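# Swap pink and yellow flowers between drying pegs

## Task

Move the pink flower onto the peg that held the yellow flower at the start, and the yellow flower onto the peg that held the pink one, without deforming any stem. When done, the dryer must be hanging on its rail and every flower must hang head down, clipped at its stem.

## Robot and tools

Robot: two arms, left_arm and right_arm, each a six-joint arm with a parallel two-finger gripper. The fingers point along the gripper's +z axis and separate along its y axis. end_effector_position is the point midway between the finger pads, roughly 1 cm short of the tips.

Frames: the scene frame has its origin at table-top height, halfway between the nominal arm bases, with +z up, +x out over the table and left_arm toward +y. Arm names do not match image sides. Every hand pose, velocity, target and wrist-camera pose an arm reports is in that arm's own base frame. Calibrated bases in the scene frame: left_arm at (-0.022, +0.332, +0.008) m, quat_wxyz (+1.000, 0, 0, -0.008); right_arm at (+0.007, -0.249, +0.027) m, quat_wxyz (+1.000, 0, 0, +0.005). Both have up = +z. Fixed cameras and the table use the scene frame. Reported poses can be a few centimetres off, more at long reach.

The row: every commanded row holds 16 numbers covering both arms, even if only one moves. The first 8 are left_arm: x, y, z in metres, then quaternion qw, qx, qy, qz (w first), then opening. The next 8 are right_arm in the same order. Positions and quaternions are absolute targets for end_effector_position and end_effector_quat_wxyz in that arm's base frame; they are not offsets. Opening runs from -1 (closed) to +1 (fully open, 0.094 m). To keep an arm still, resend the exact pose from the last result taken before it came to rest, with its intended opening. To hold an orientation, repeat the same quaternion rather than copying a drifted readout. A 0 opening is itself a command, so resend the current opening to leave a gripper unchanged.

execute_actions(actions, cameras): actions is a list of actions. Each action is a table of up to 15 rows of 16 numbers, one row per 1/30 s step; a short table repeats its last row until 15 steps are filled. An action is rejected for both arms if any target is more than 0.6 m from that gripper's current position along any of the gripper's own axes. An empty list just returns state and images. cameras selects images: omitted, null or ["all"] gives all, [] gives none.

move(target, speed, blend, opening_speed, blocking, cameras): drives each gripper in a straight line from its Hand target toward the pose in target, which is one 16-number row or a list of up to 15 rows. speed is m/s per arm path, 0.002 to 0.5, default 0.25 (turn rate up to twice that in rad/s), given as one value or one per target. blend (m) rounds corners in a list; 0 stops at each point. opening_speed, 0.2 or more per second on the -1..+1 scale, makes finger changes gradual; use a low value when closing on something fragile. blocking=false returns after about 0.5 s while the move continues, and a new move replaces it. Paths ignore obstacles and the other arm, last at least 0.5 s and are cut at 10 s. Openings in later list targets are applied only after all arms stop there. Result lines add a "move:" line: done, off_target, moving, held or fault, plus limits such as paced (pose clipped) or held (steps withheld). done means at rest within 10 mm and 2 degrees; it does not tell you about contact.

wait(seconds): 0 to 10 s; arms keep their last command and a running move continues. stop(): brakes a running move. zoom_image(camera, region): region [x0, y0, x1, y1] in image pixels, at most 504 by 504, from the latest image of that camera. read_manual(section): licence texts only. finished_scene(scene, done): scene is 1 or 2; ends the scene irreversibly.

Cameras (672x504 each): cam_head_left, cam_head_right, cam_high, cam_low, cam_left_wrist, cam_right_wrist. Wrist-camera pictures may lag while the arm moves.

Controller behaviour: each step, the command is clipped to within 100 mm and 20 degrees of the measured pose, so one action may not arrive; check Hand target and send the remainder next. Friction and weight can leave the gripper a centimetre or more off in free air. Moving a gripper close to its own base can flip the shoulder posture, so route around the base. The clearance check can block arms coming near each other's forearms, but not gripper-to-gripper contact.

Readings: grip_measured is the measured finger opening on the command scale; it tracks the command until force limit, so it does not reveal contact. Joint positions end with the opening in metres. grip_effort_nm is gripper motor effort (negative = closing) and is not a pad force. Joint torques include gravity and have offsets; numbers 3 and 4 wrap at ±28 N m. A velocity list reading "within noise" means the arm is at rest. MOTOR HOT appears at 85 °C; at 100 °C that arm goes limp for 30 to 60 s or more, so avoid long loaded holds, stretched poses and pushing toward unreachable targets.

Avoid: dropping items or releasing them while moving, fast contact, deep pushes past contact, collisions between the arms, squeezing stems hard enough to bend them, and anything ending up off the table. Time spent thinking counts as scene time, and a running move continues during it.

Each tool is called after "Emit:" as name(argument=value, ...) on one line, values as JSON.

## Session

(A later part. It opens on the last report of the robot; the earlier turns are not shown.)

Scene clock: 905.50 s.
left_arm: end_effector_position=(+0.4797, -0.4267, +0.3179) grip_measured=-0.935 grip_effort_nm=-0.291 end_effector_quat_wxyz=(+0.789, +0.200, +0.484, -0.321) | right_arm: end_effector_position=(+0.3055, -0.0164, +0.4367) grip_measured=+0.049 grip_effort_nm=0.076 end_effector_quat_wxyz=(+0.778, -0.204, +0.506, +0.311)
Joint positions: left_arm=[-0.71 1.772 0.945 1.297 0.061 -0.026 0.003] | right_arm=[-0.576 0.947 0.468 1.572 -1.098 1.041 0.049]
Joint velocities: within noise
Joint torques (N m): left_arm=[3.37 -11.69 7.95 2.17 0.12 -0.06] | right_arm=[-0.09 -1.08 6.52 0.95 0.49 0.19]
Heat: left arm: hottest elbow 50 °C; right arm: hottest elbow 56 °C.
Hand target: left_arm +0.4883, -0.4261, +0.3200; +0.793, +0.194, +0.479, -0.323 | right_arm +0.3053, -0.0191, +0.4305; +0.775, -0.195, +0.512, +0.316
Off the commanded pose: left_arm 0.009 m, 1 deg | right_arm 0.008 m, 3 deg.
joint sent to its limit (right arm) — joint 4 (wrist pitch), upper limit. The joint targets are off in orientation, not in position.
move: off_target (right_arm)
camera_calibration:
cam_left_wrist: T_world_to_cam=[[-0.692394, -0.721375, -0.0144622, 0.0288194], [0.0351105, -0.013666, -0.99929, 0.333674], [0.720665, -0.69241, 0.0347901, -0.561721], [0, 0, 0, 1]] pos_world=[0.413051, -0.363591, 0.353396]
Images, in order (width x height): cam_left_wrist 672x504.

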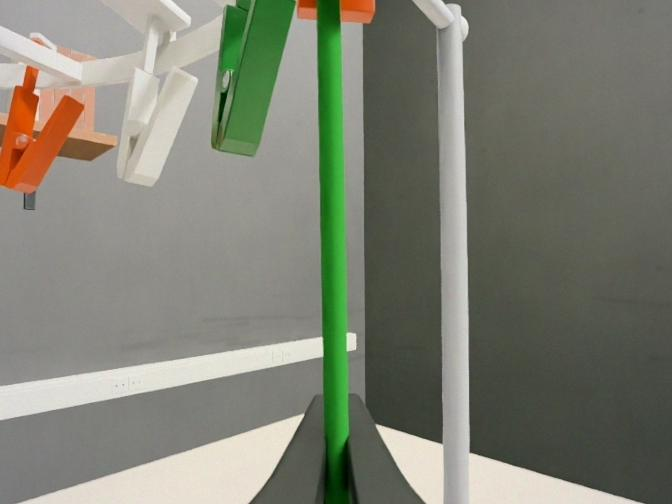

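Emit:
move(target=[0.4886,-0.4263,0.3060,0.7930,0.1940,0.4790,-0.3230,-0.94,0.3050,-0.02,0.4300,0.7752,-0.2116,0.4938,0.3322,0.05], speed=0.02, cameras=["cam_left_wrist"])

Emit:
zoom_image(camera="cam_left_wrist", region=[200, 0, 450, 180])

Scene clock: 908.73 s.
left_arm: end_effector_position=(+0.4816, -0.4278, +0.3058) grip_measured=-0.935 grip_effort_nm=-0.286 end_effector_quat_wxyz=(+0.789, +0.200, +0.484, -0.321) | right_arm: end_effector_position=(+0.3055, -0.0164, +0.4367) grip_measured=+0.049 grip_effort_nm=0.081 end_effector_quat_wxyz=(+0.778, -0.204, +0.506, +0.311)
Joint positions: left_arm=[-0.709 1.802 0.945 1.326 0.061 -0.026 0.003] | right_arm=[-0.576 0.947 0.468 1.572 -1.098 1.041 0.049]
Joint velocities: within noise
Joint torques (N m): left_arm=[3.19 -11.58 7.31 2.44 0.12 -0.05] | right_arm=[-0.26 -1.2 6.48 0.9 0.49 0.18]
Heat: left arm: hottest elbow 50 °C; right arm: hottest elbow 55 °C.
Hand target: left_arm +0.4885, -0.4261, +0.3060; +0.793, +0.194, +0.479, -0.323 | right_arm +0.3053, -0.0192, +0.4305; +0.775, -0.195, +0.512, +0.316
Off the commanded pose: left_arm 0.007 m, 1 deg | right_arm 0.008 m, 3 deg.
joint sent to its limit (right arm) — joint 4 (wrist pitch), upper limit. The joint targets are off in orientation, not in position.
move: off_target (right_arm)
camera_calibration:
cam_left_wrist: T_world_to_cam=[[-0.692355, -0.721423, -0.0138908, 0.0289765], [0.0338789, -0.0132719, -0.999338, 0.322314], [0.720761, -0.692367, 0.0336299, -0.563145], [0, 0, 0, 1]] pos_world=[0.415035, -0.364721, 0.341441]
Images, in order (width x height): cam_left_wrist 672x504.

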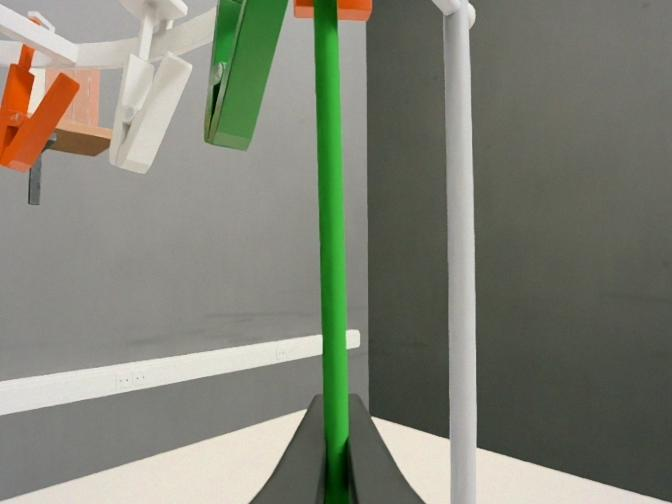

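Scaled by 2.016 from the camera's 672x504 image, which has a finer 960x720 frame.

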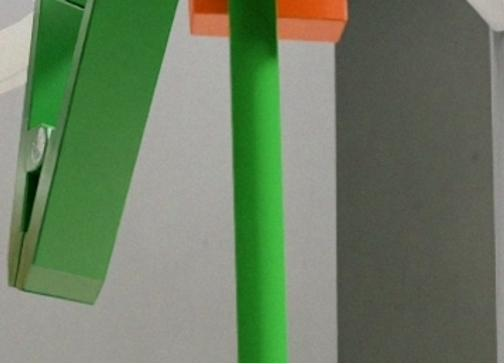

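Emit:
move(target=[0.4870,-0.4270,0.2970,0.7930,0.1940,0.4790,-0.3230,-0.94,0.3050,-0.02,0.4300,0.7752,-0.2116,0.4938,0.3322,0.05], speed=0.02, cameras=["cam_left_wrist","cam_low"])

Emit:
zoom_image(camera="cam_low", region=[210, 100, 350, 260])

Scene clock: 913.07 s.
left_arm: end_effector_position=(+0.4818, -0.4280, +0.3003) grip_measured=-0.935 grip_effort_nm=-0.291 end_effector_quat_wxyz=(+0.791, +0.199, +0.481, -0.322) | right_arm: end_effector_position=(+0.3055, -0.0164, +0.4367) grip_measured=+0.049 grip_effort_nm=0.076 end_effector_quat_wxyz=(+0.778, -0.204, +0.506, +0.311)
Joint positions: left_arm=[-0.709 1.819 0.945 1.35 0.061 -0.026 0.003] | right_arm=[-0.576 0.947 0.468 1.572 -1.098 1.041 0.049]
Joint velocities: within noise
Joint torques (N m): left_arm=[3.02 -11.52 6.79 2.43 0 -0.04] | right_arm=[-0.03 -0.91 6.46 0.9 0.48 0.19]
Heat: left arm: hottest elbow 50 °C; right arm: hottest elbow 54 °C.
Hand target: left_arm +0.4869, -0.4269, +0.2971; +0.793, +0.194, +0.479, -0.323 | right_arm +0.3053, -0.0192, +0.4305; +0.775, -0.195, +0.512, +0.316
Off the commanded pose: left_arm 0.006 m, 1 deg | right_arm 0.008 m, 3 deg.
joint sent to its limit (right arm) — joint 4 (wrist pitch), upper limit. The joint targets are off in orientation, not in position.
move: off_target (right_arm)
camera_calibration:
cam_left_wrist: T_world_to_cam=[[-0.692277, -0.72149, -0.0142929, 0.0289695], [0.0393746, -0.0179887, -0.999063, 0.312063], [0.720556, -0.692191, 0.0408616, -0.565217], [0, 0, 0, 1]] pos_world=[0.415039, -0.364724, 0.33528]
Images, in order (width x height): cam_low 672x504, cam_left_wrist 672x504.

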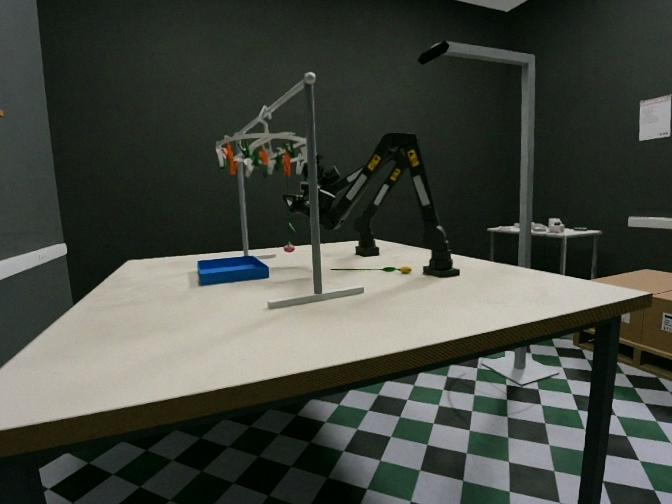

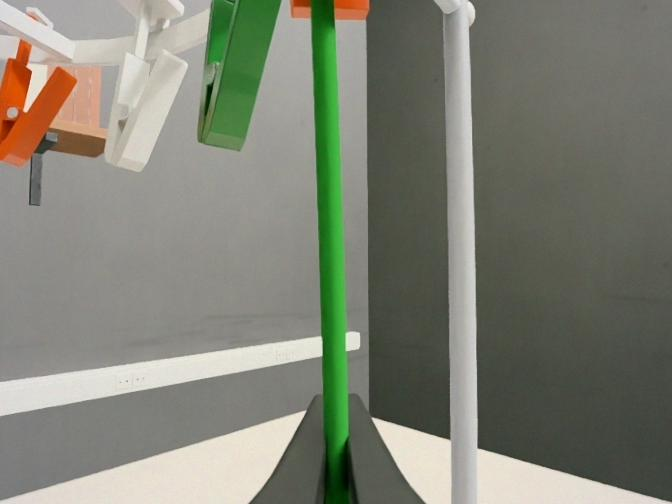

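Scaled by 3.150 from the camera's 672x504 image, which has a finer 960x720 frame.

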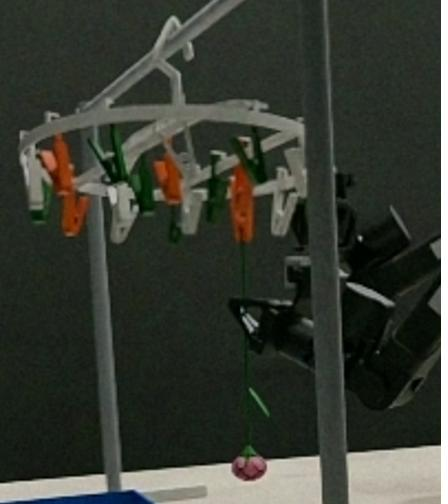

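Emit:
move(target=[0.4870,-0.4270,0.2970,0.7930,0.1940,0.4790,-0.3230,-0.6,0.3050,-0.02,0.4300,0.7752,-0.2116,0.4938,0.3322,0.05], speed=0.02, opening_speed=0.2, cameras=["cam_left_wrist","cam_low"])

Emit:
zoom_image(camera="cam_low", region=[210, 100, 350, 260])

Scene clock: 919.40 s.
left_arm: end_effector_position=(+0.4819, -0.4280, +0.2999) grip_measured=-0.603 grip_effort_nm=0.046 end_effector_quat_wxyz=(+0.791, +0.199, +0.482, -0.322) | right_arm: end_effector_position=(+0.3055, -0.0164, +0.4367) grip_measured=+0.049 grip_effort_nm=0.071 end_effector_quat_wxyz=(+0.778, -0.204, +0.506, +0.311)
Joint positions: left_arm=[-0.709 1.82 0.945 1.351 0.061 -0.026 0.019] | right_arm=[-0.576 0.947 0.468 1.572 -1.098 1.041 0.049]
Joint velocities: within noise
Joint torques (N m): left_arm=[3.08 -11.69 6.78 2.47 0.02 -0.04] | right_arm=[-0.15 -1.14 6.52 0.91 0.5 0.19]
Heat: left arm: hottest elbow 49 °C; right arm: hottest elbow 52 °C.
Hand target: left_arm +0.4869, -0.4269, +0.2971; +0.793, +0.194, +0.479, -0.323 | right_arm +0.3053, -0.0192, +0.4305; +0.775, -0.195, +0.512, +0.316
Off the commanded pose: left_arm 0.006 m, 1 deg | right_arm 0.008 m, 3 deg.
joint sent to its limit (right arm) — joint 4 (wrist pitch), upper limit. The joint targets are off in orientation, not in position.
move: off_target (right_arm)
camera_calibration:
cam_left_wrist: T_world_to_cam=[[-0.692282, -0.721486, -0.0142718, 0.0289659], [0.0390854, -0.0177405, -0.999078, 0.311918], [0.720568, -0.692201, 0.040481, -0.565184], [0, 0, 0, 1]] pos_world=[0.415114, -0.364789, 0.334924]
Images, in order (width x height): cam_low 672x504, cam_left_wrist 672x504.

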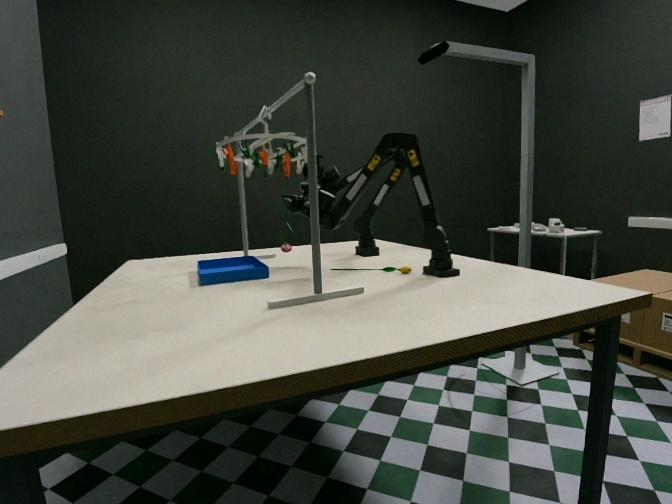

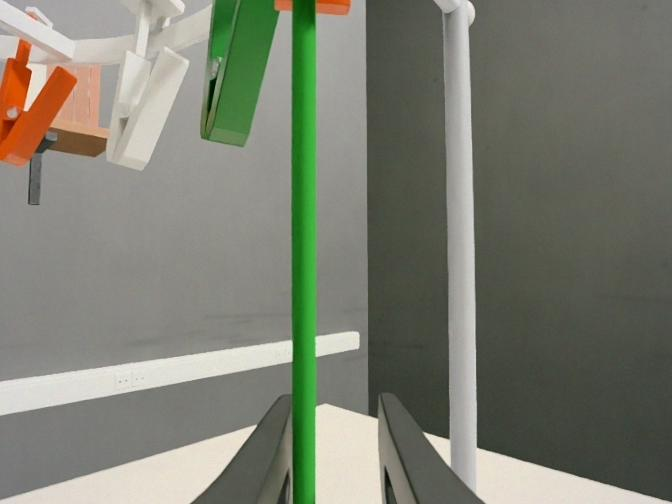

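Scaled by 3.150 from the camera's 672x504 image, which has a finer 960x720 frame.

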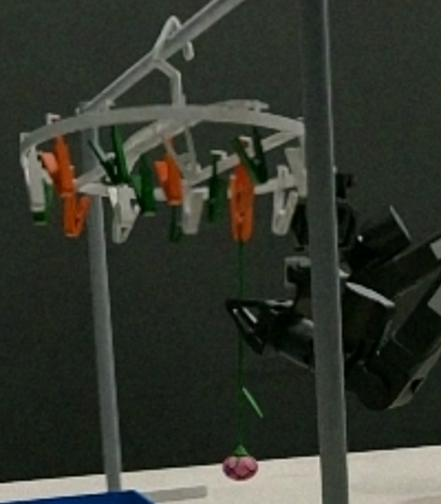

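Emit:
move(target=[0.4870,-0.4270,0.2970,0.7930,0.1940,0.4790,-0.3230,0.1,0.3050,-0.02,0.4300,0.7752,-0.2116,0.4938,0.3322,0.05], speed=0.02, opening_speed=0.4, cameras=["cam_left_wrist"])

Scene clock: 923.50 s.
left_arm: end_effector_position=(+0.4819, -0.4281, +0.2997) grip_measured=+0.097 grip_effort_nm=0.046 end_effector_quat_wxyz=(+0.791, +0.199, +0.482, -0.322) | right_arm: end_effector_position=(+0.3055, -0.0164, +0.4367) grip_measured=+0.049 grip_effort_nm=0.066 end_effector_quat_wxyz=(+0.778, -0.204, +0.506, +0.311)
Joint positions: left_arm=[-0.709 1.82 0.945 1.351 0.061 -0.026 0.052] | right_arm=[-0.576 0.947 0.468 1.572 -1.098 1.041 0.049]
Joint velocities: within noise
Joint torques (N m): left_arm=[2.96 -11.63 6.78 2.47 0.01 -0.03] | right_arm=[-0.26 -1.08 6.53 0.95 0.48 0.19]
Heat: left arm: hottest elbow 49 °C; right arm: hottest elbow 51 °C.
Hand target: left_arm +0.4869, -0.4270, +0.2970; +0.793, +0.194, +0.479, -0.323 | right_arm +0.3053, -0.0192, +0.4305; +0.775, -0.195, +0.512, +0.316
Off the commanded pose: left_arm 0.006 m, 1 deg | right_arm 0.008 m, 3 deg.
joint sent to its limit (right arm) — joint 4 (wrist pitch), upper limit. The joint targets are off in orientation, not in position.
move: off_target (right_arm)
camera_calibration:
cam_left_wrist: T_world_to_cam=[[-0.692286, -0.721483, -0.0142506, 0.0289633], [0.0387962, -0.0174923, -0.999094, 0.311929], [0.72058, -0.692211, 0.0401004, -0.565134], [0, 0, 0, 1]] pos_world=[0.415174, -0.36484, 0.334721]
Images, in order (width x height): cam_left_wrist 672x504.

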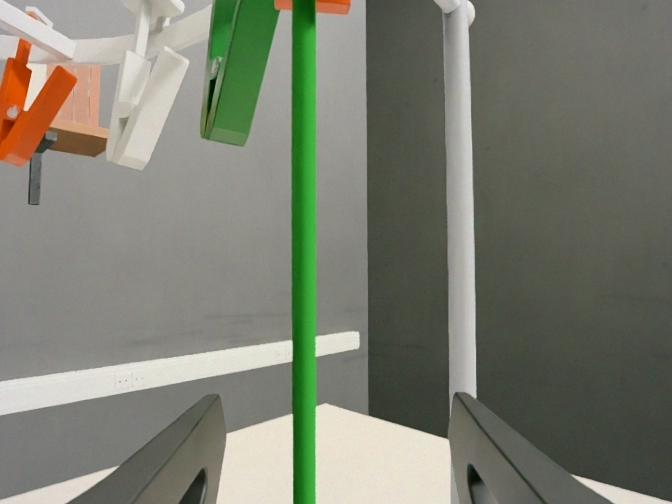

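Emit:
move(target=[[0.4150,-0.3580,0.2950,0.7930,0.1940,0.4790,-0.3230,0.1,0.3050,-0.02,0.4300,0.7752,-0.2116,0.4938,0.3322,0.05],[0.2800,-0.2300,0.2500,0.6200,0.2800,0.6800,-0.2500,0.1,0.3050,-0.02,0.4300,0.7752,-0.2116,0.4938,0.3322,0.05],[0.2330,-0.1860,0.1100,0.2399,0.3626,0.8953,-0.0972,0.1,0.3050,-0.02,0.4300,0.7752,-0.2116,0.4938,0.3322,0.05]], speed=[0.06,0.15,0.2], blend=[0.02,0.04,0])

Scene clock: 934.03 s.
left_arm: end_effector_position=(+0.2198, -0.1733, +0.0873) grip_measured=+0.098 grip_effort_nm=0.046 end_effector_quat_wxyz=(+0.223, +0.354, +0.903, -0.094) | right_arm: end_effector_position=(+0.3055, -0.0164, +0.4367) grip_measured=+0.049 grip_effort_nm=0.066 end_effector_quat_wxyz=(+0.778, -0.204, +0.506, +0.311)
Joint positions: left_arm=[-0.622 0.823 0.42 -0.684 0.071 0.108 0.052] | right_arm=[-0.576 0.947 0.468 1.572 -1.098 1.041 0.049]
Joint velocities: within noise
Joint torques (N m): left_arm=[1.73 -1.14 11.9 0.95 -0.01 0.18] | right_arm=[-0.26 -0.91 6.5 0.94 0.49 0.19]
Heat: left arm: hottest elbow 49 °C; right arm: hottest elbow 49 °C.
Hand target: left_arm +0.2323, -0.1854, +0.1099; +0.240, +0.362, +0.895, -0.097 | right_arm +0.3053, -0.0192, +0.4305; +0.775, -0.195, +0.512, +0.316
Off the commanded pose: left_arm 0.029 m, 2 deg | right_arm 0.008 m, 3 deg.
joint sent to its limit (right arm) — joint 4 (wrist pitch), upper limit. The joint targets are off in orientation, not in position.
move: off_target (left_arm, right_arm)
camera_calibration:
cam_left_wrist: T_world_to_cam=[[-0.689224, -0.724547, 0.00131776, 0.0257476], [-0.723543, 0.68817, -0.0539154, 0.321701], [0.0381574, -0.0381132, -0.998545, 0.162609], [0, 0, 0, 1]] pos_world=[0.244306, -0.196532, 0.179684]
cam_right_wrist: T_world_to_cam=[[0.692071, -0.721714, 0.0129224, -0.229964], [0.0000951289, -0.0178111, -0.999841, 0.477553], [0.721829, 0.691962, -0.0122579, -0.116917], [0, 0, 0, 1]] pos_world=[0.2435, -0.0765604, 0.479015]

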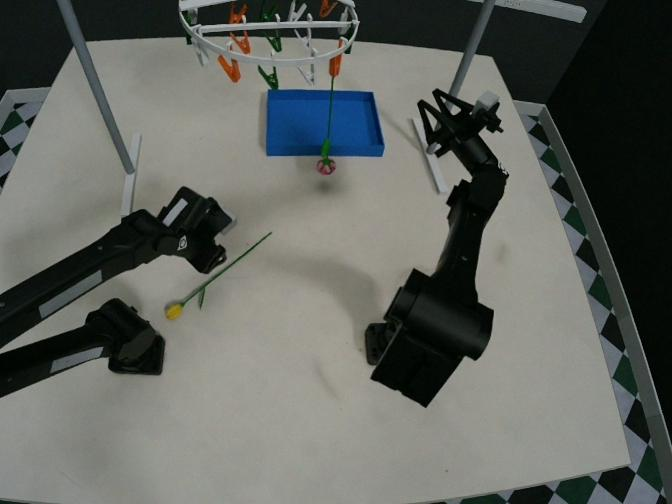

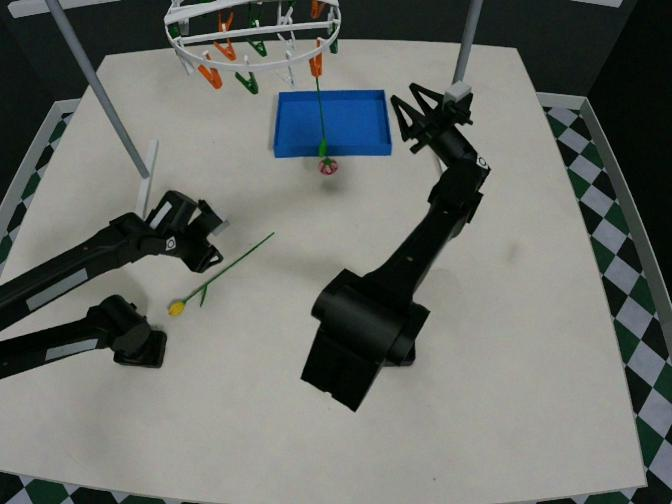

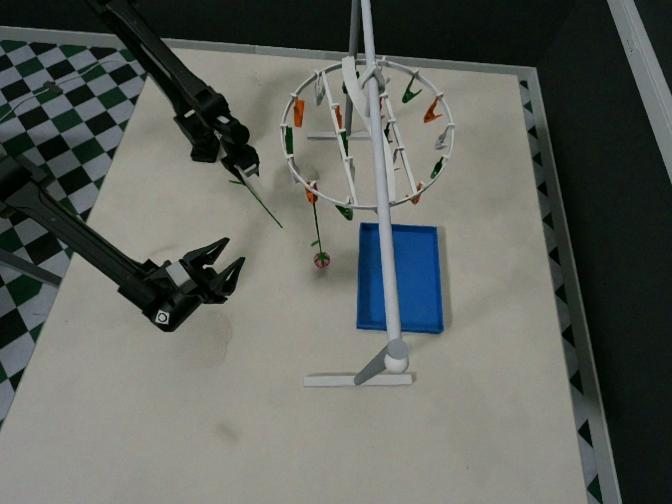

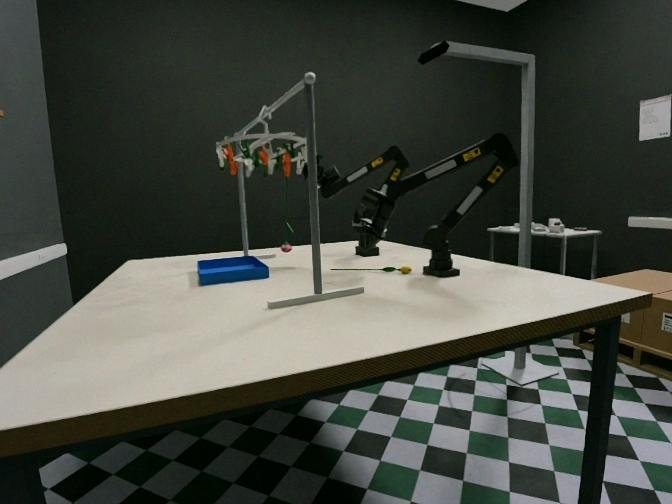

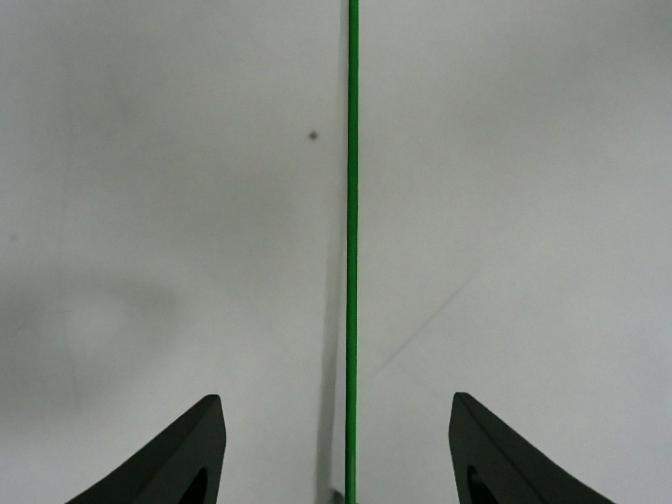

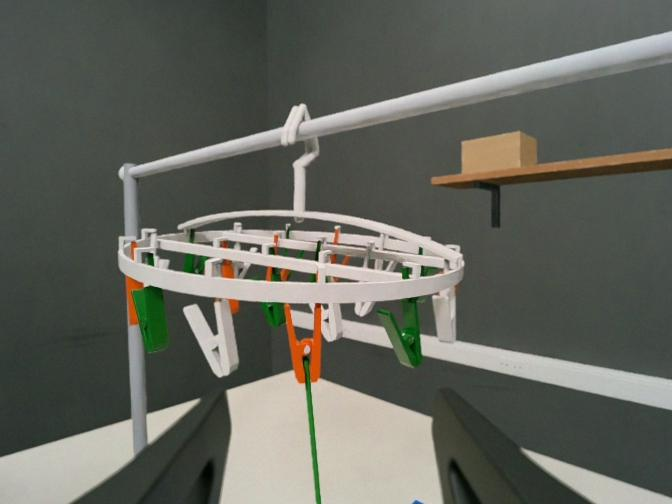

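Emit:
move(target=[[0.2740,-0.2290,0.0450,0.2399,0.3626,0.8953,-0.0972,0.1,0.3050,-0.02,0.4300,0.7752,-0.2116,0.4938,0.3322,0.05],[0.2757,-0.2276,0.0100,0.2399,0.3626,0.8953,-0.0972,0.1,0.3050,-0.02,0.4300,0.7752,-0.2116,0.4938,0.3322,0.05]], speed=[0.1,0.04], blend=[0.0,0], cameras=["cam_left_wrist"])

Scene clock: 942.50 s.
left_arm: end_effector_position=(+0.2687, -0.2207, +0.0072) grip_measured=+0.098 grip_effort_nm=0.051 end_effector_quat_wxyz=(+0.231, +0.364, +0.897, -0.094) | right_arm: end_effector_position=(+0.3055, -0.0164, +0.4367) grip_measured=+0.049 grip_effort_nm=0.076 end_effector_quat_wxyz=(+0.778, -0.204, +0.506, +0.311)
Joint positions: left_arm=[-0.66 1.288 0.424 -0.204 0.054 0.098 0.052] | right_arm=[-0.576 0.947 0.468 1.572 -1.098 1.041 0.049]
Joint velocities: within noise
Joint torques (N m): left_arm=[2.32 -4.42 6.9 2.19 0.06 -0.01] | right_arm=[-0.09 -1.03 6.56 0.87 0.48 0.18]
Heat: left arm: hottest elbow 52 °C; right arm: hottest elbow 48 °C.
Hand target: left_arm +0.2755, -0.2274, +0.0103; +0.240, +0.363, +0.895, -0.097 | right_arm +0.3053, -0.0192, +0.4305; +0.775, -0.195, +0.512, +0.316
Off the commanded pose: left_arm 0.010 m, 1 deg | right_arm 0.008 m, 3 deg.
joint sent to its limit (right arm) — joint 4 (wrist pitch), upper limit. The joint targets are off in orientation, not in position.
move: off_target (right_arm)
camera_calibration:
cam_left_wrist: T_world_to_cam=[[-0.703619, -0.71049, -0.0111831, 0.0322406], [-0.708214, 0.702474, -0.0704521, 0.384518], [0.0579113, -0.0416513, -0.997452, 0.0728662], [0, 0, 0, 1]] pos_world=[0.290786, -0.244172, 0.100131]
Images, in order (width x height): cam_left_wrist 672x504.

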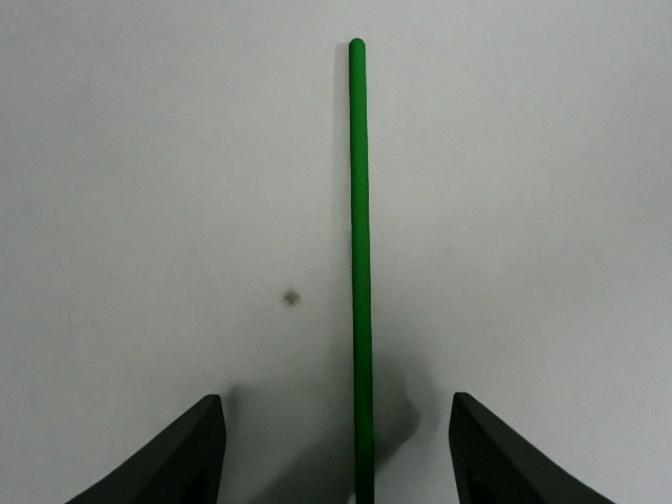

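Emit:
move(target=[[0.2685,-0.2350,0.0100,0.2399,0.3626,0.8953,-0.0972,0.1,0.3050,-0.02,0.4300,0.7752,-0.2116,0.4938,0.3322,0.05],[0.2685,-0.2350,0.0050,0.2399,0.3626,0.8953,-0.0972,0.1,0.3050,-0.02,0.4300,0.7752,-0.2116,0.4938,0.3322,0.05]], speed=[0.03,0.02], blend=[0.0,0], cameras=["cam_left_wrist"])

Scene clock: 954.70 s.
left_arm: end_effector_position=(+0.2661, -0.2289, +0.0048) grip_measured=+0.098 grip_effort_nm=0.046 end_effector_quat_wxyz=(+0.235, +0.363, +0.896, -0.094) | right_arm: end_effector_position=(+0.3055, -0.0164, +0.4367) grip_measured=+0.049 grip_effort_nm=0.076 end_effector_quat_wxyz=(+0.778, -0.204, +0.506, +0.311)
Joint positions: left_arm=[-0.691 1.304 0.424 -0.179 0.037 0.07 0.052] | right_arm=[-0.576 0.947 0.468 1.572 -1.098 1.041 0.049]
Joint velocities: within noise
Joint torques (N m): left_arm=[1.79 -4.54 6.26 2.07 -0.03 -0.09] | right_arm=[-0.15 -1.14 6.54 0.88 0.48 0.19]
Heat: left arm: hottest elbow 50 °C; right arm: hottest elbow 47 °C.
Hand target: left_arm +0.2684, -0.2349, +0.0052; +0.240, +0.363, +0.895, -0.097 | right_arm +0.3053, -0.0192, +0.4305; +0.775, -0.195, +0.512, +0.316
Off the commanded pose: left_arm 0.007 m, 1 deg | right_arm 0.008 m, 3 deg.
joint sent to its limit (right arm) — joint 4 (wrist pitch), upper limit. The joint targets are off in orientation, not in position.
move: off_target (right_arm)
camera_calibration:
cam_left_wrist: T_world_to_cam=[[-0.702694, -0.711371, -0.0131322, 0.0241043], [-0.708559, 0.701352, -0.0777736, 0.388152], [0.0645362, -0.0453461, -0.996885, 0.0677422], [0, 0, 0, 1]] pos_world=[0.287595, -0.252012, 0.0980357]
Images, in order (width x height): cam_left_wrist 672x504.

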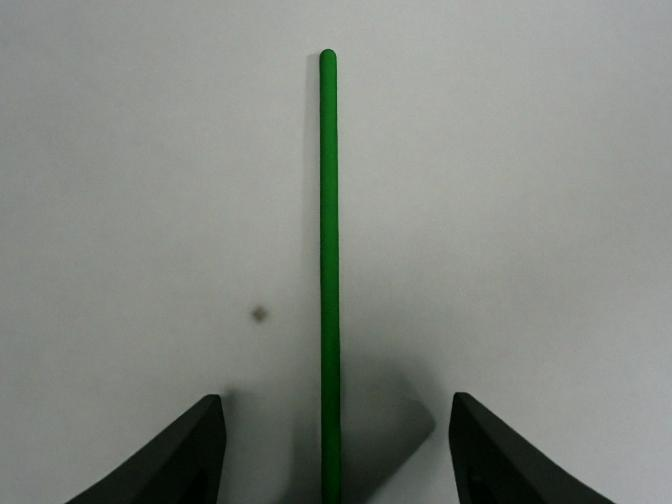

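Emit:
zoom_image(camera="cam_left_wrist", region=[200, 380, 480, 504])

Scaled by 1.800 from the camera's 672x504 image, which has a finer 960x720 frame.

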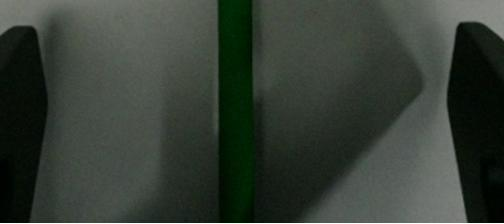

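Emit:
move(target=[0.2682,-0.2345,0.0020,0.2399,0.3626,0.8953,-0.0972,0.1,0.3050,-0.02,0.4300,0.7752,-0.2116,0.4938,0.3322,0.05], speed=0.02, cameras=["cam_left_wrist","cam_low"])

Emit:
zoom_image(camera="cam_low", region=[320, 220, 440, 300])

Emit:
zoom_image(camera="cam_left_wrist", region=[200, 380, 480, 504])

Scene clock: 962.73 s.
left_arm: end_effector_position=(+0.2675, -0.2301, +0.0036) grip_measured=+0.098 grip_effort_nm=0.051 end_effector_quat_wxyz=(+0.237, +0.363, +0.896, -0.095) | right_arm: end_effector_position=(+0.3055, -0.0164, +0.4367) grip_measured=+0.049 grip_effort_nm=0.071 end_effector_quat_wxyz=(+0.778, -0.204, +0.506, +0.311)
Joint positions: left_arm=[-0.691 1.313 0.424 -0.166 0.037 0.069 0.052] | right_arm=[-0.576 0.947 0.468 1.572 -1.098 1.041 0.049]
Joint velocities: within noise
Joint torques (N m): left_arm=[1.96 -4.84 5.9 2.18 -0.02 -0.05] | right_arm=[-0.32 -1.03 6.53 0.9 0.49 0.18]
Heat: left arm: hottest elbow 49 °C; right arm: hottest elbow 46 °C.
Hand target: left_arm +0.2682, -0.2344, +0.0022; +0.240, +0.363, +0.895, -0.097 | right_arm +0.3053, -0.0192, +0.4305; +0.775, -0.195, +0.512, +0.316
Off the commanded pose: left_arm 0.005 m, 0 deg | right_arm 0.008 m, 3 deg.
joint sent to its limit (right arm) — joint 4 (wrist pitch), upper limit. The joint targets are off in orientation, not in position.
move: off_target (right_arm)
camera_calibration:
cam_left_wrist: T_world_to_cam=[[-0.702174, -0.711883, -0.0131921, 0.0239932], [-0.708739, 0.700606, -0.0827023, 0.38977], [0.0681168, -0.0487217, -0.996487, 0.0646272], [0, 0, 0, 1]] pos_world=[0.28869, -0.252846, 0.0969516]
Images, in order (width x height): cam_low 672x504, cam_left_wrist 672x504.

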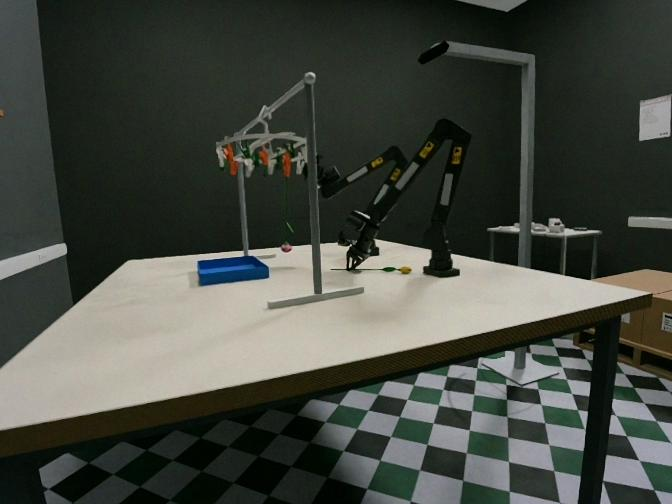

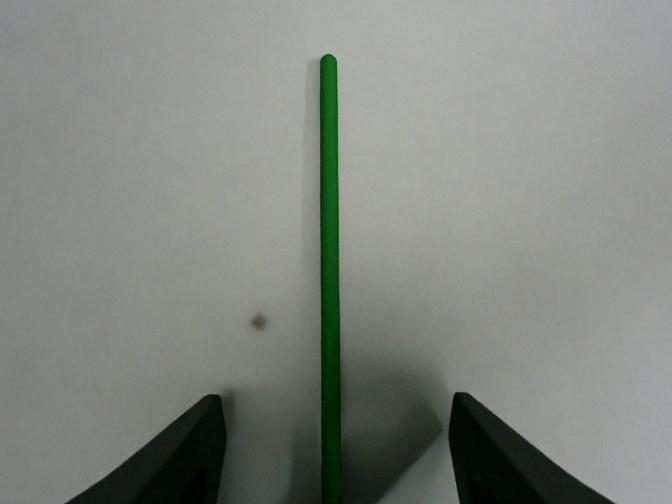

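Scaled by 4.200 from the camera's 672x504 image, which has a finer 960x720 frame.

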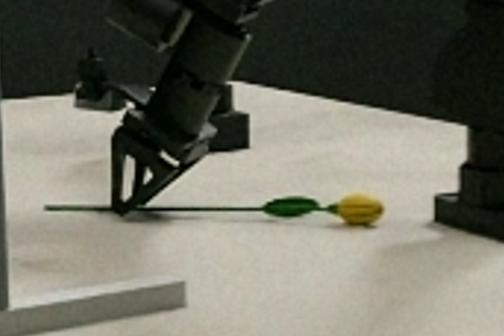

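Scaled by 1.800 from the camera's 672x504 image, which has a finer 960x720 frame.

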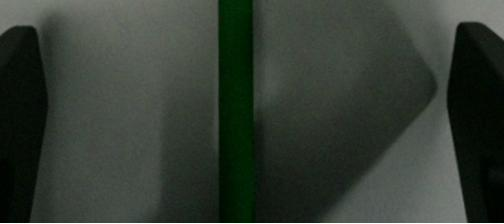

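Emit:
move(target=[0.2684,-0.2338,-0.0005,0.2399,0.3626,0.8953,-0.0972,0.1,0.3050,-0.02,0.4300,0.7752,-0.2116,0.4938,0.3322,0.05], speed=0.015, cameras=["cam_left_wrist"])

Emit:
zoom_image(camera="cam_left_wrist", region=[200, 380, 480, 504])

Scene clock: 967.30 s.
left_arm: end_effector_position=(+0.2686, -0.2310, +0.0022) grip_measured=+0.098 grip_effort_nm=0.051 end_effector_quat_wxyz=(+0.239, +0.363, +0.896, -0.096) | right_arm: end_effector_position=(+0.3055, -0.0164, +0.4367) grip_measured=+0.049 grip_effort_nm=0.066 end_effector_quat_wxyz=(+0.778, -0.204, +0.506, +0.311)
Joint positions: left_arm=[-0.691 1.321 0.424 -0.154 0.037 0.069 0.052] | right_arm=[-0.576 0.947 0.468 1.572 -1.098 1.041 0.049]
Joint velocities: within noise
Joint torques (N m): left_arm=[2.14 -4.66 5.64 2.18 0.03 -0.02] | right_arm=[-0.09 -1.14 6.52 0.95 0.5 0.18]
Heat: left arm: hottest elbow 48 °C; right arm: hottest elbow 46 °C.
Hand target: left_arm +0.2684, -0.2337, -0.0004; +0.240, +0.363, +0.895, -0.097 | right_arm +0.3053, -0.0192, +0.4305; +0.775, -0.195, +0.512, +0.316
Off the commanded pose: left_arm 0.004 m, 0 deg | right_arm 0.008 m, 3 deg.
joint sent to its limit (right arm) — joint 4 (wrist pitch), upper limit. The joint targets are off in orientation, not in position.
move: off_target (right_arm)
camera_calibration:
cam_left_wrist: T_world_to_cam=[[-0.702143, -0.711909, -0.0134589, 0.0240811], [-0.708541, 0.700443, -0.0857313, 0.390934], [0.07046, -0.0506595, -0.996227, 0.0620473], [0, 0, 0, 1]] pos_world=[0.28953, -0.25354, 0.0956526]
Images, in order (width x height): cam_left_wrist 672x504.

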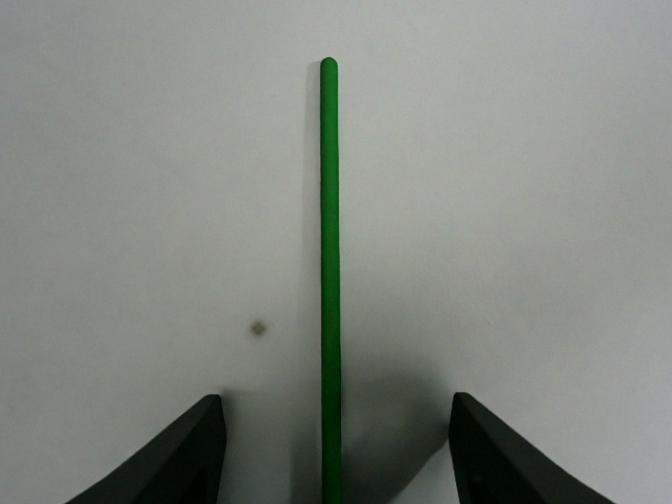

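Scaled by 1.800 from the camera's 672x504 image, which has a finer 960x720 frame.

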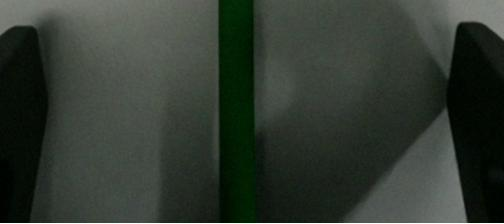

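Emit:
move(target=[0.2684,-0.2338,-0.0005,0.2399,0.3626,0.8953,-0.0972,-0.94,0.3050,-0.02,0.4300,0.7752,-0.2116,0.4938,0.3322,0.05], speed=0.015, opening_speed=0.35, cameras=["cam_left_wrist"])

Emit:
zoom_image(camera="cam_left_wrist", region=[200, 380, 480, 504])

Scene clock: 972.70 s.
left_arm: end_effector_position=(+0.2686, -0.2310, +0.0021) grip_measured=-0.932 grip_effort_nm=-0.427 end_effector_quat_wxyz=(+0.239, +0.363, +0.896, -0.096) | right_arm: end_effector_position=(+0.3055, -0.0164, +0.4367) grip_measured=+0.049 grip_effort_nm=0.071 end_effector_quat_wxyz=(+0.778, -0.204, +0.506, +0.311)
Joint positions: left_arm=[-0.691 1.321 0.424 -0.154 0.037 0.069 0.003] | right_arm=[-0.576 0.947 0.468 1.572 -1.098 1.041 0.049]
Joint velocities: within noise
Joint torques (N m): left_arm=[2.08 -4.66 5.64 2.13 0.02 -0.03] | right_arm=[0.03 -0.97 6.5 0.91 0.48 0.19]
Heat: left arm: hottest elbow 48 °C; right arm: hottest elbow 45 °C.
Hand target: left_arm +0.2684, -0.2337, -0.0004; +0.240, +0.363, +0.895, -0.097 | right_arm +0.3053, -0.0192, +0.4305; +0.775, -0.195, +0.512, +0.316
Off the commanded pose: left_arm 0.004 m, 0 deg | right_arm 0.008 m, 3 deg.
joint sent to its limit (right arm) — joint 4 (wrist pitch), upper limit. The joint targets are off in orientation, not in position.
move: off_target (right_arm)
camera_calibration:
cam_left_wrist: T_world_to_cam=[[-0.702143, -0.711909, -0.0134589, 0.0240829], [-0.708541, 0.700443, -0.0857313, 0.39096], [0.07046, -0.0506595, -0.996227, 0.0619645], [0, 0, 0, 1]] pos_world=[0.289555, -0.253561, 0.0955723]
Images, in order (width x height): cam_left_wrist 672x504.

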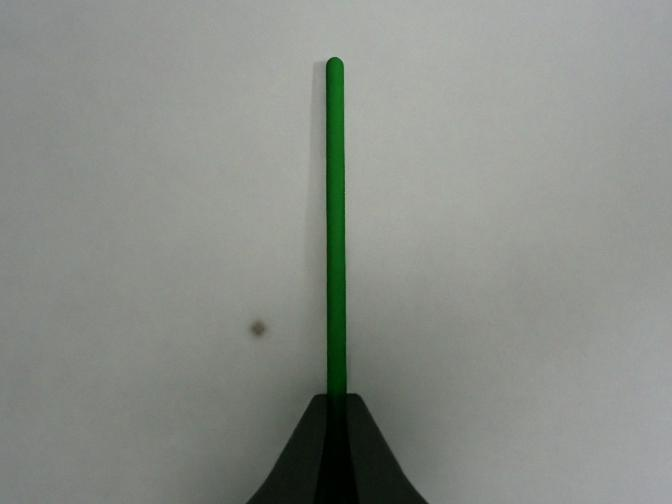

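Scaled by 1.800 from the camera's 672x504 image, which has a finer 960x720 frame.

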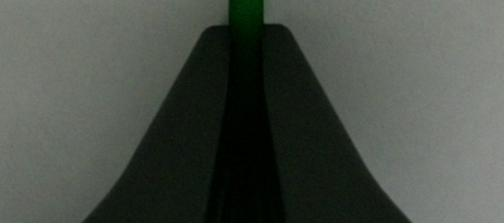

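Emit:
move(target=[0.2684,-0.2330,0.0400,0.2399,0.3626,0.8953,-0.0972,-0.94,0.3050,-0.02,0.4300,0.7752,-0.2116,0.4938,0.3322,0.05], speed=0.04, cameras=["cam_left_wrist","cam_low"])

Emit:
zoom_image(camera="cam_low", region=[320, 220, 440, 300])

Scene clock: 976.73 s.
left_arm: end_effector_position=(+0.2529, -0.2180, +0.0190) grip_measured=-0.933 grip_effort_nm=-0.442 end_effector_quat_wxyz=(+0.218, +0.365, +0.901, -0.089) | right_arm: end_effector_position=(+0.3055, -0.0164, +0.4367) grip_measured=+0.049 grip_effort_nm=0.076 end_effector_quat_wxyz=(+0.778, -0.204, +0.506, +0.311)
Joint positions: left_arm=[-0.691 1.213 0.424 -0.308 0.037 0.069 0.003] | right_arm=[-0.576 0.947 0.468 1.572 -1.098 1.041 0.049]
Joint velocities: within noise
Joint torques (N m): left_arm=[2.2 -5.77 9.37 0.88 0.07 0] | right_arm=[-0.09 -1.03 6.49 0.94 0.48 0.18]
Heat: left arm: hottest elbow 47 °C; right arm: hottest elbow 45 °C.
Hand target: left_arm +0.2678, -0.2325, +0.0403; +0.240, +0.362, +0.895, -0.097 | right_arm +0.3053, -0.0192, +0.4305; +0.775, -0.195, +0.512, +0.316
Off the commanded pose: left_arm 0.030 m, 3 deg | right_arm 0.008 m, 3 deg.
joint sent to its limit (right arm) — joint 4 (wrist pitch), upper limit. The joint targets are off in orientation, not in position.
move: off_target (left_arm, right_arm)
camera_calibration:
cam_left_wrist: T_world_to_cam=[[-0.702547, -0.711574, -0.00944489, 0.0226322], [-0.710763, 0.70228, -0.0402281, 0.372331], [0.0352582, -0.021549, -0.999146, 0.0958789], [0, 0, 0, 1]] pos_world=[0.277159, -0.24331, 0.110989]
Images, in order (width x height): cam_low 672x504, cam_left_wrist 672x504.

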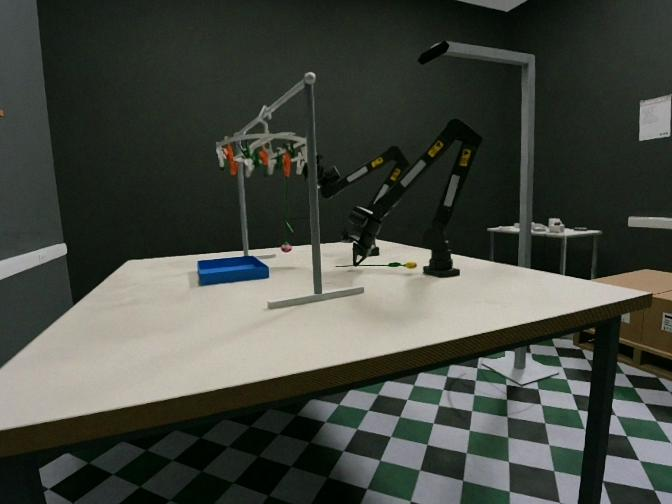

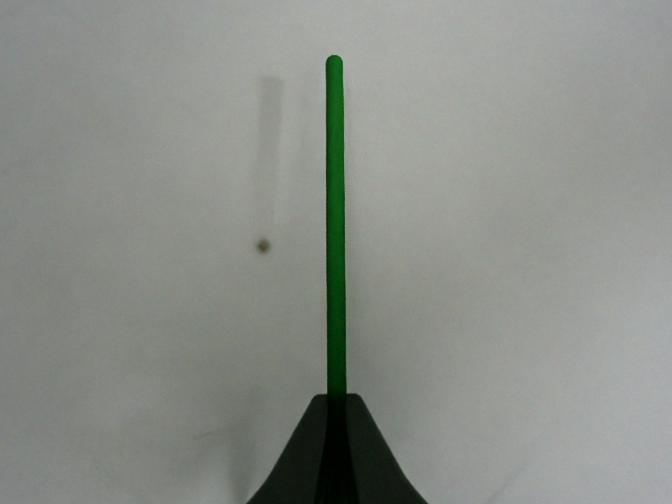

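Scaled by 4.200 from the camera's 672x504 image, which has a finer 960x720 frame.

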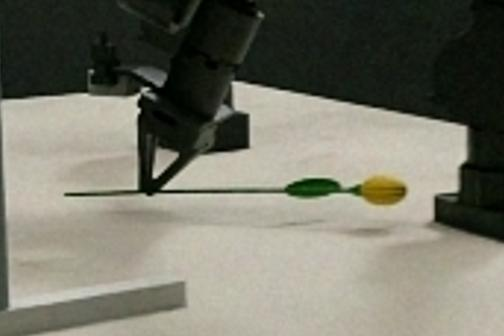

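Emit:
move(target=[[0.2800,-0.2200,0.2200,0.2399,0.3626,0.8953,-0.0972,-0.94,0.3050,-0.02,0.4400,0.7752,-0.2116,0.4938,0.3322,0.05],[0.3500,-0.1800,0.2800,0.7774,0.2045,0.5048,-0.3148,-0.94,0.3050,0.3580,0.4500,0.7215,0.0924,0.6846,-0.0449,0.1]], speed=[0.12,0.15], blend=[0.03,0])

Scene clock: 991.50 s.
left_arm: end_effector_position=(+0.3444, -0.1827, +0.2744) grip_measured=-0.933 grip_effort_nm=-0.437 end_effector_quat_wxyz=(+0.771, +0.210, +0.512, -0.316) | right_arm: end_effector_position=(+0.3042, +0.3465, +0.4270) grip_measured=+0.099 grip_effort_nm=0.076 end_effector_quat_wxyz=(+0.717, +0.080, +0.690, -0.060)
Joint positions: left_arm=[-0.298 1.331 0.243 1.53 0.44 -0.199 0.003] | right_arm=[1.229 1.246 0.96 0.53 1.424 -0.208 0.052]
Joint velocities: within noise
Joint torques (N m): left_arm=[3.25 -3.66 5.71 2.51 -0.17 -0.07] | right_arm=[1.03 -8.35 13.07 1.95 -0.08 -0.13]
Heat: left arm: hottest elbow 48 °C; right arm: hottest elbow 46 °C.
Hand target: left_arm +0.3498, -0.1799, +0.2799; +0.777, +0.205, +0.505, -0.315 | right_arm +0.3042, +0.3567, +0.4494; +0.721, +0.092, +0.686, -0.044
Off the commanded pose: left_arm 0.008 m, 1 deg | right_arm 0.026 m, 2 deg.
move: off_target (right_arm); target 2's new opening was sent with right_arm's hand 0.026 m and 2 deg from that target
camera_calibration:
cam_left_wrist: T_world_to_cam=[[-0.694351, -0.719554, -0.0109042, 0.110576], [-0.0186592, 0.0331488, -0.999276, 0.325378], [0.719394, -0.693645, -0.0364432, -0.274052], [0, 0, 0, 1]] pos_world=[0.280001, -0.121316, 0.316361]
cam_right_wrist: T_world_to_cam=[[-0.191399, -0.981223, -0.0238447, 0.407268], [-0.371674, 0.0949412, -0.923496, 0.515748], [0.908419, -0.167893, -0.382867, 0.0322109], [0, 0, 0, 1]] pos_world=[0.24038, 0.356063, 0.498335]

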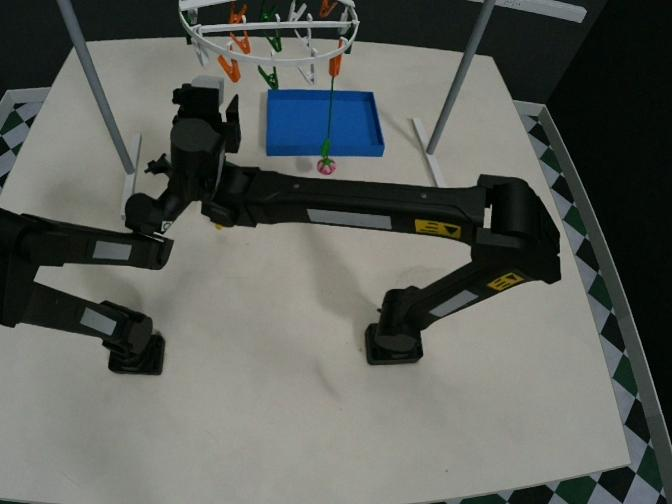

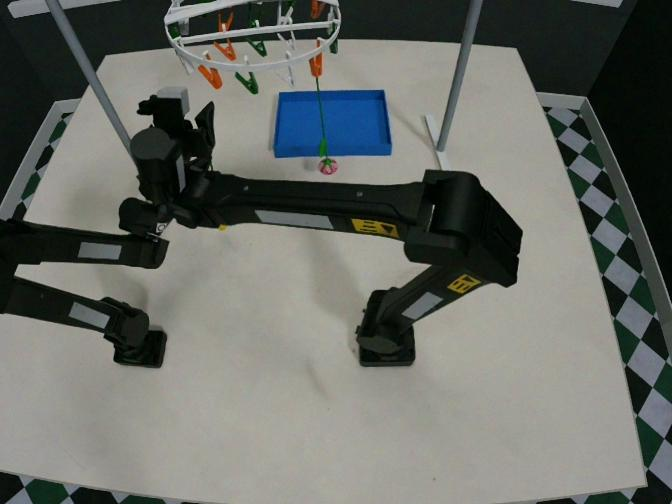

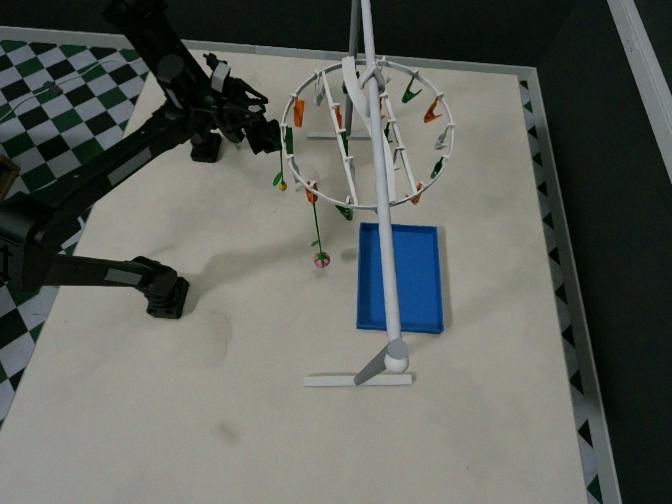

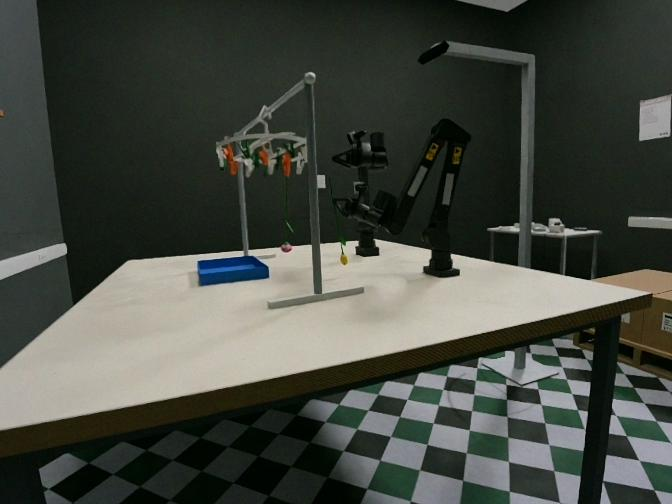

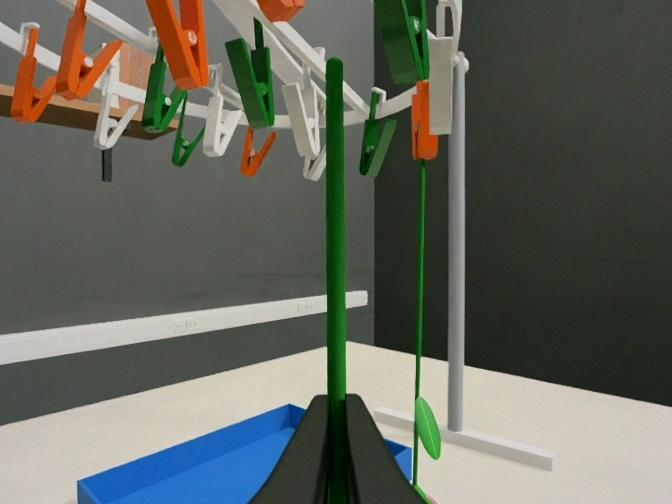

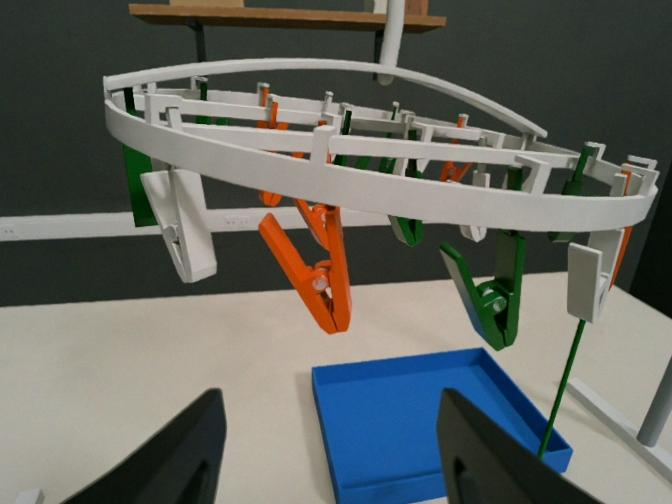

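Emit:
zoom_image(camera="cam_right_wrist", region=[220, 120, 440, 360])

Scaled by 2.100 from the camera's 672x504 image, which has a finer 960x720 frame.

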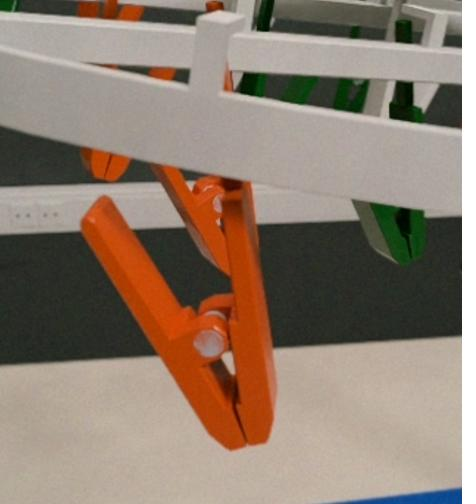

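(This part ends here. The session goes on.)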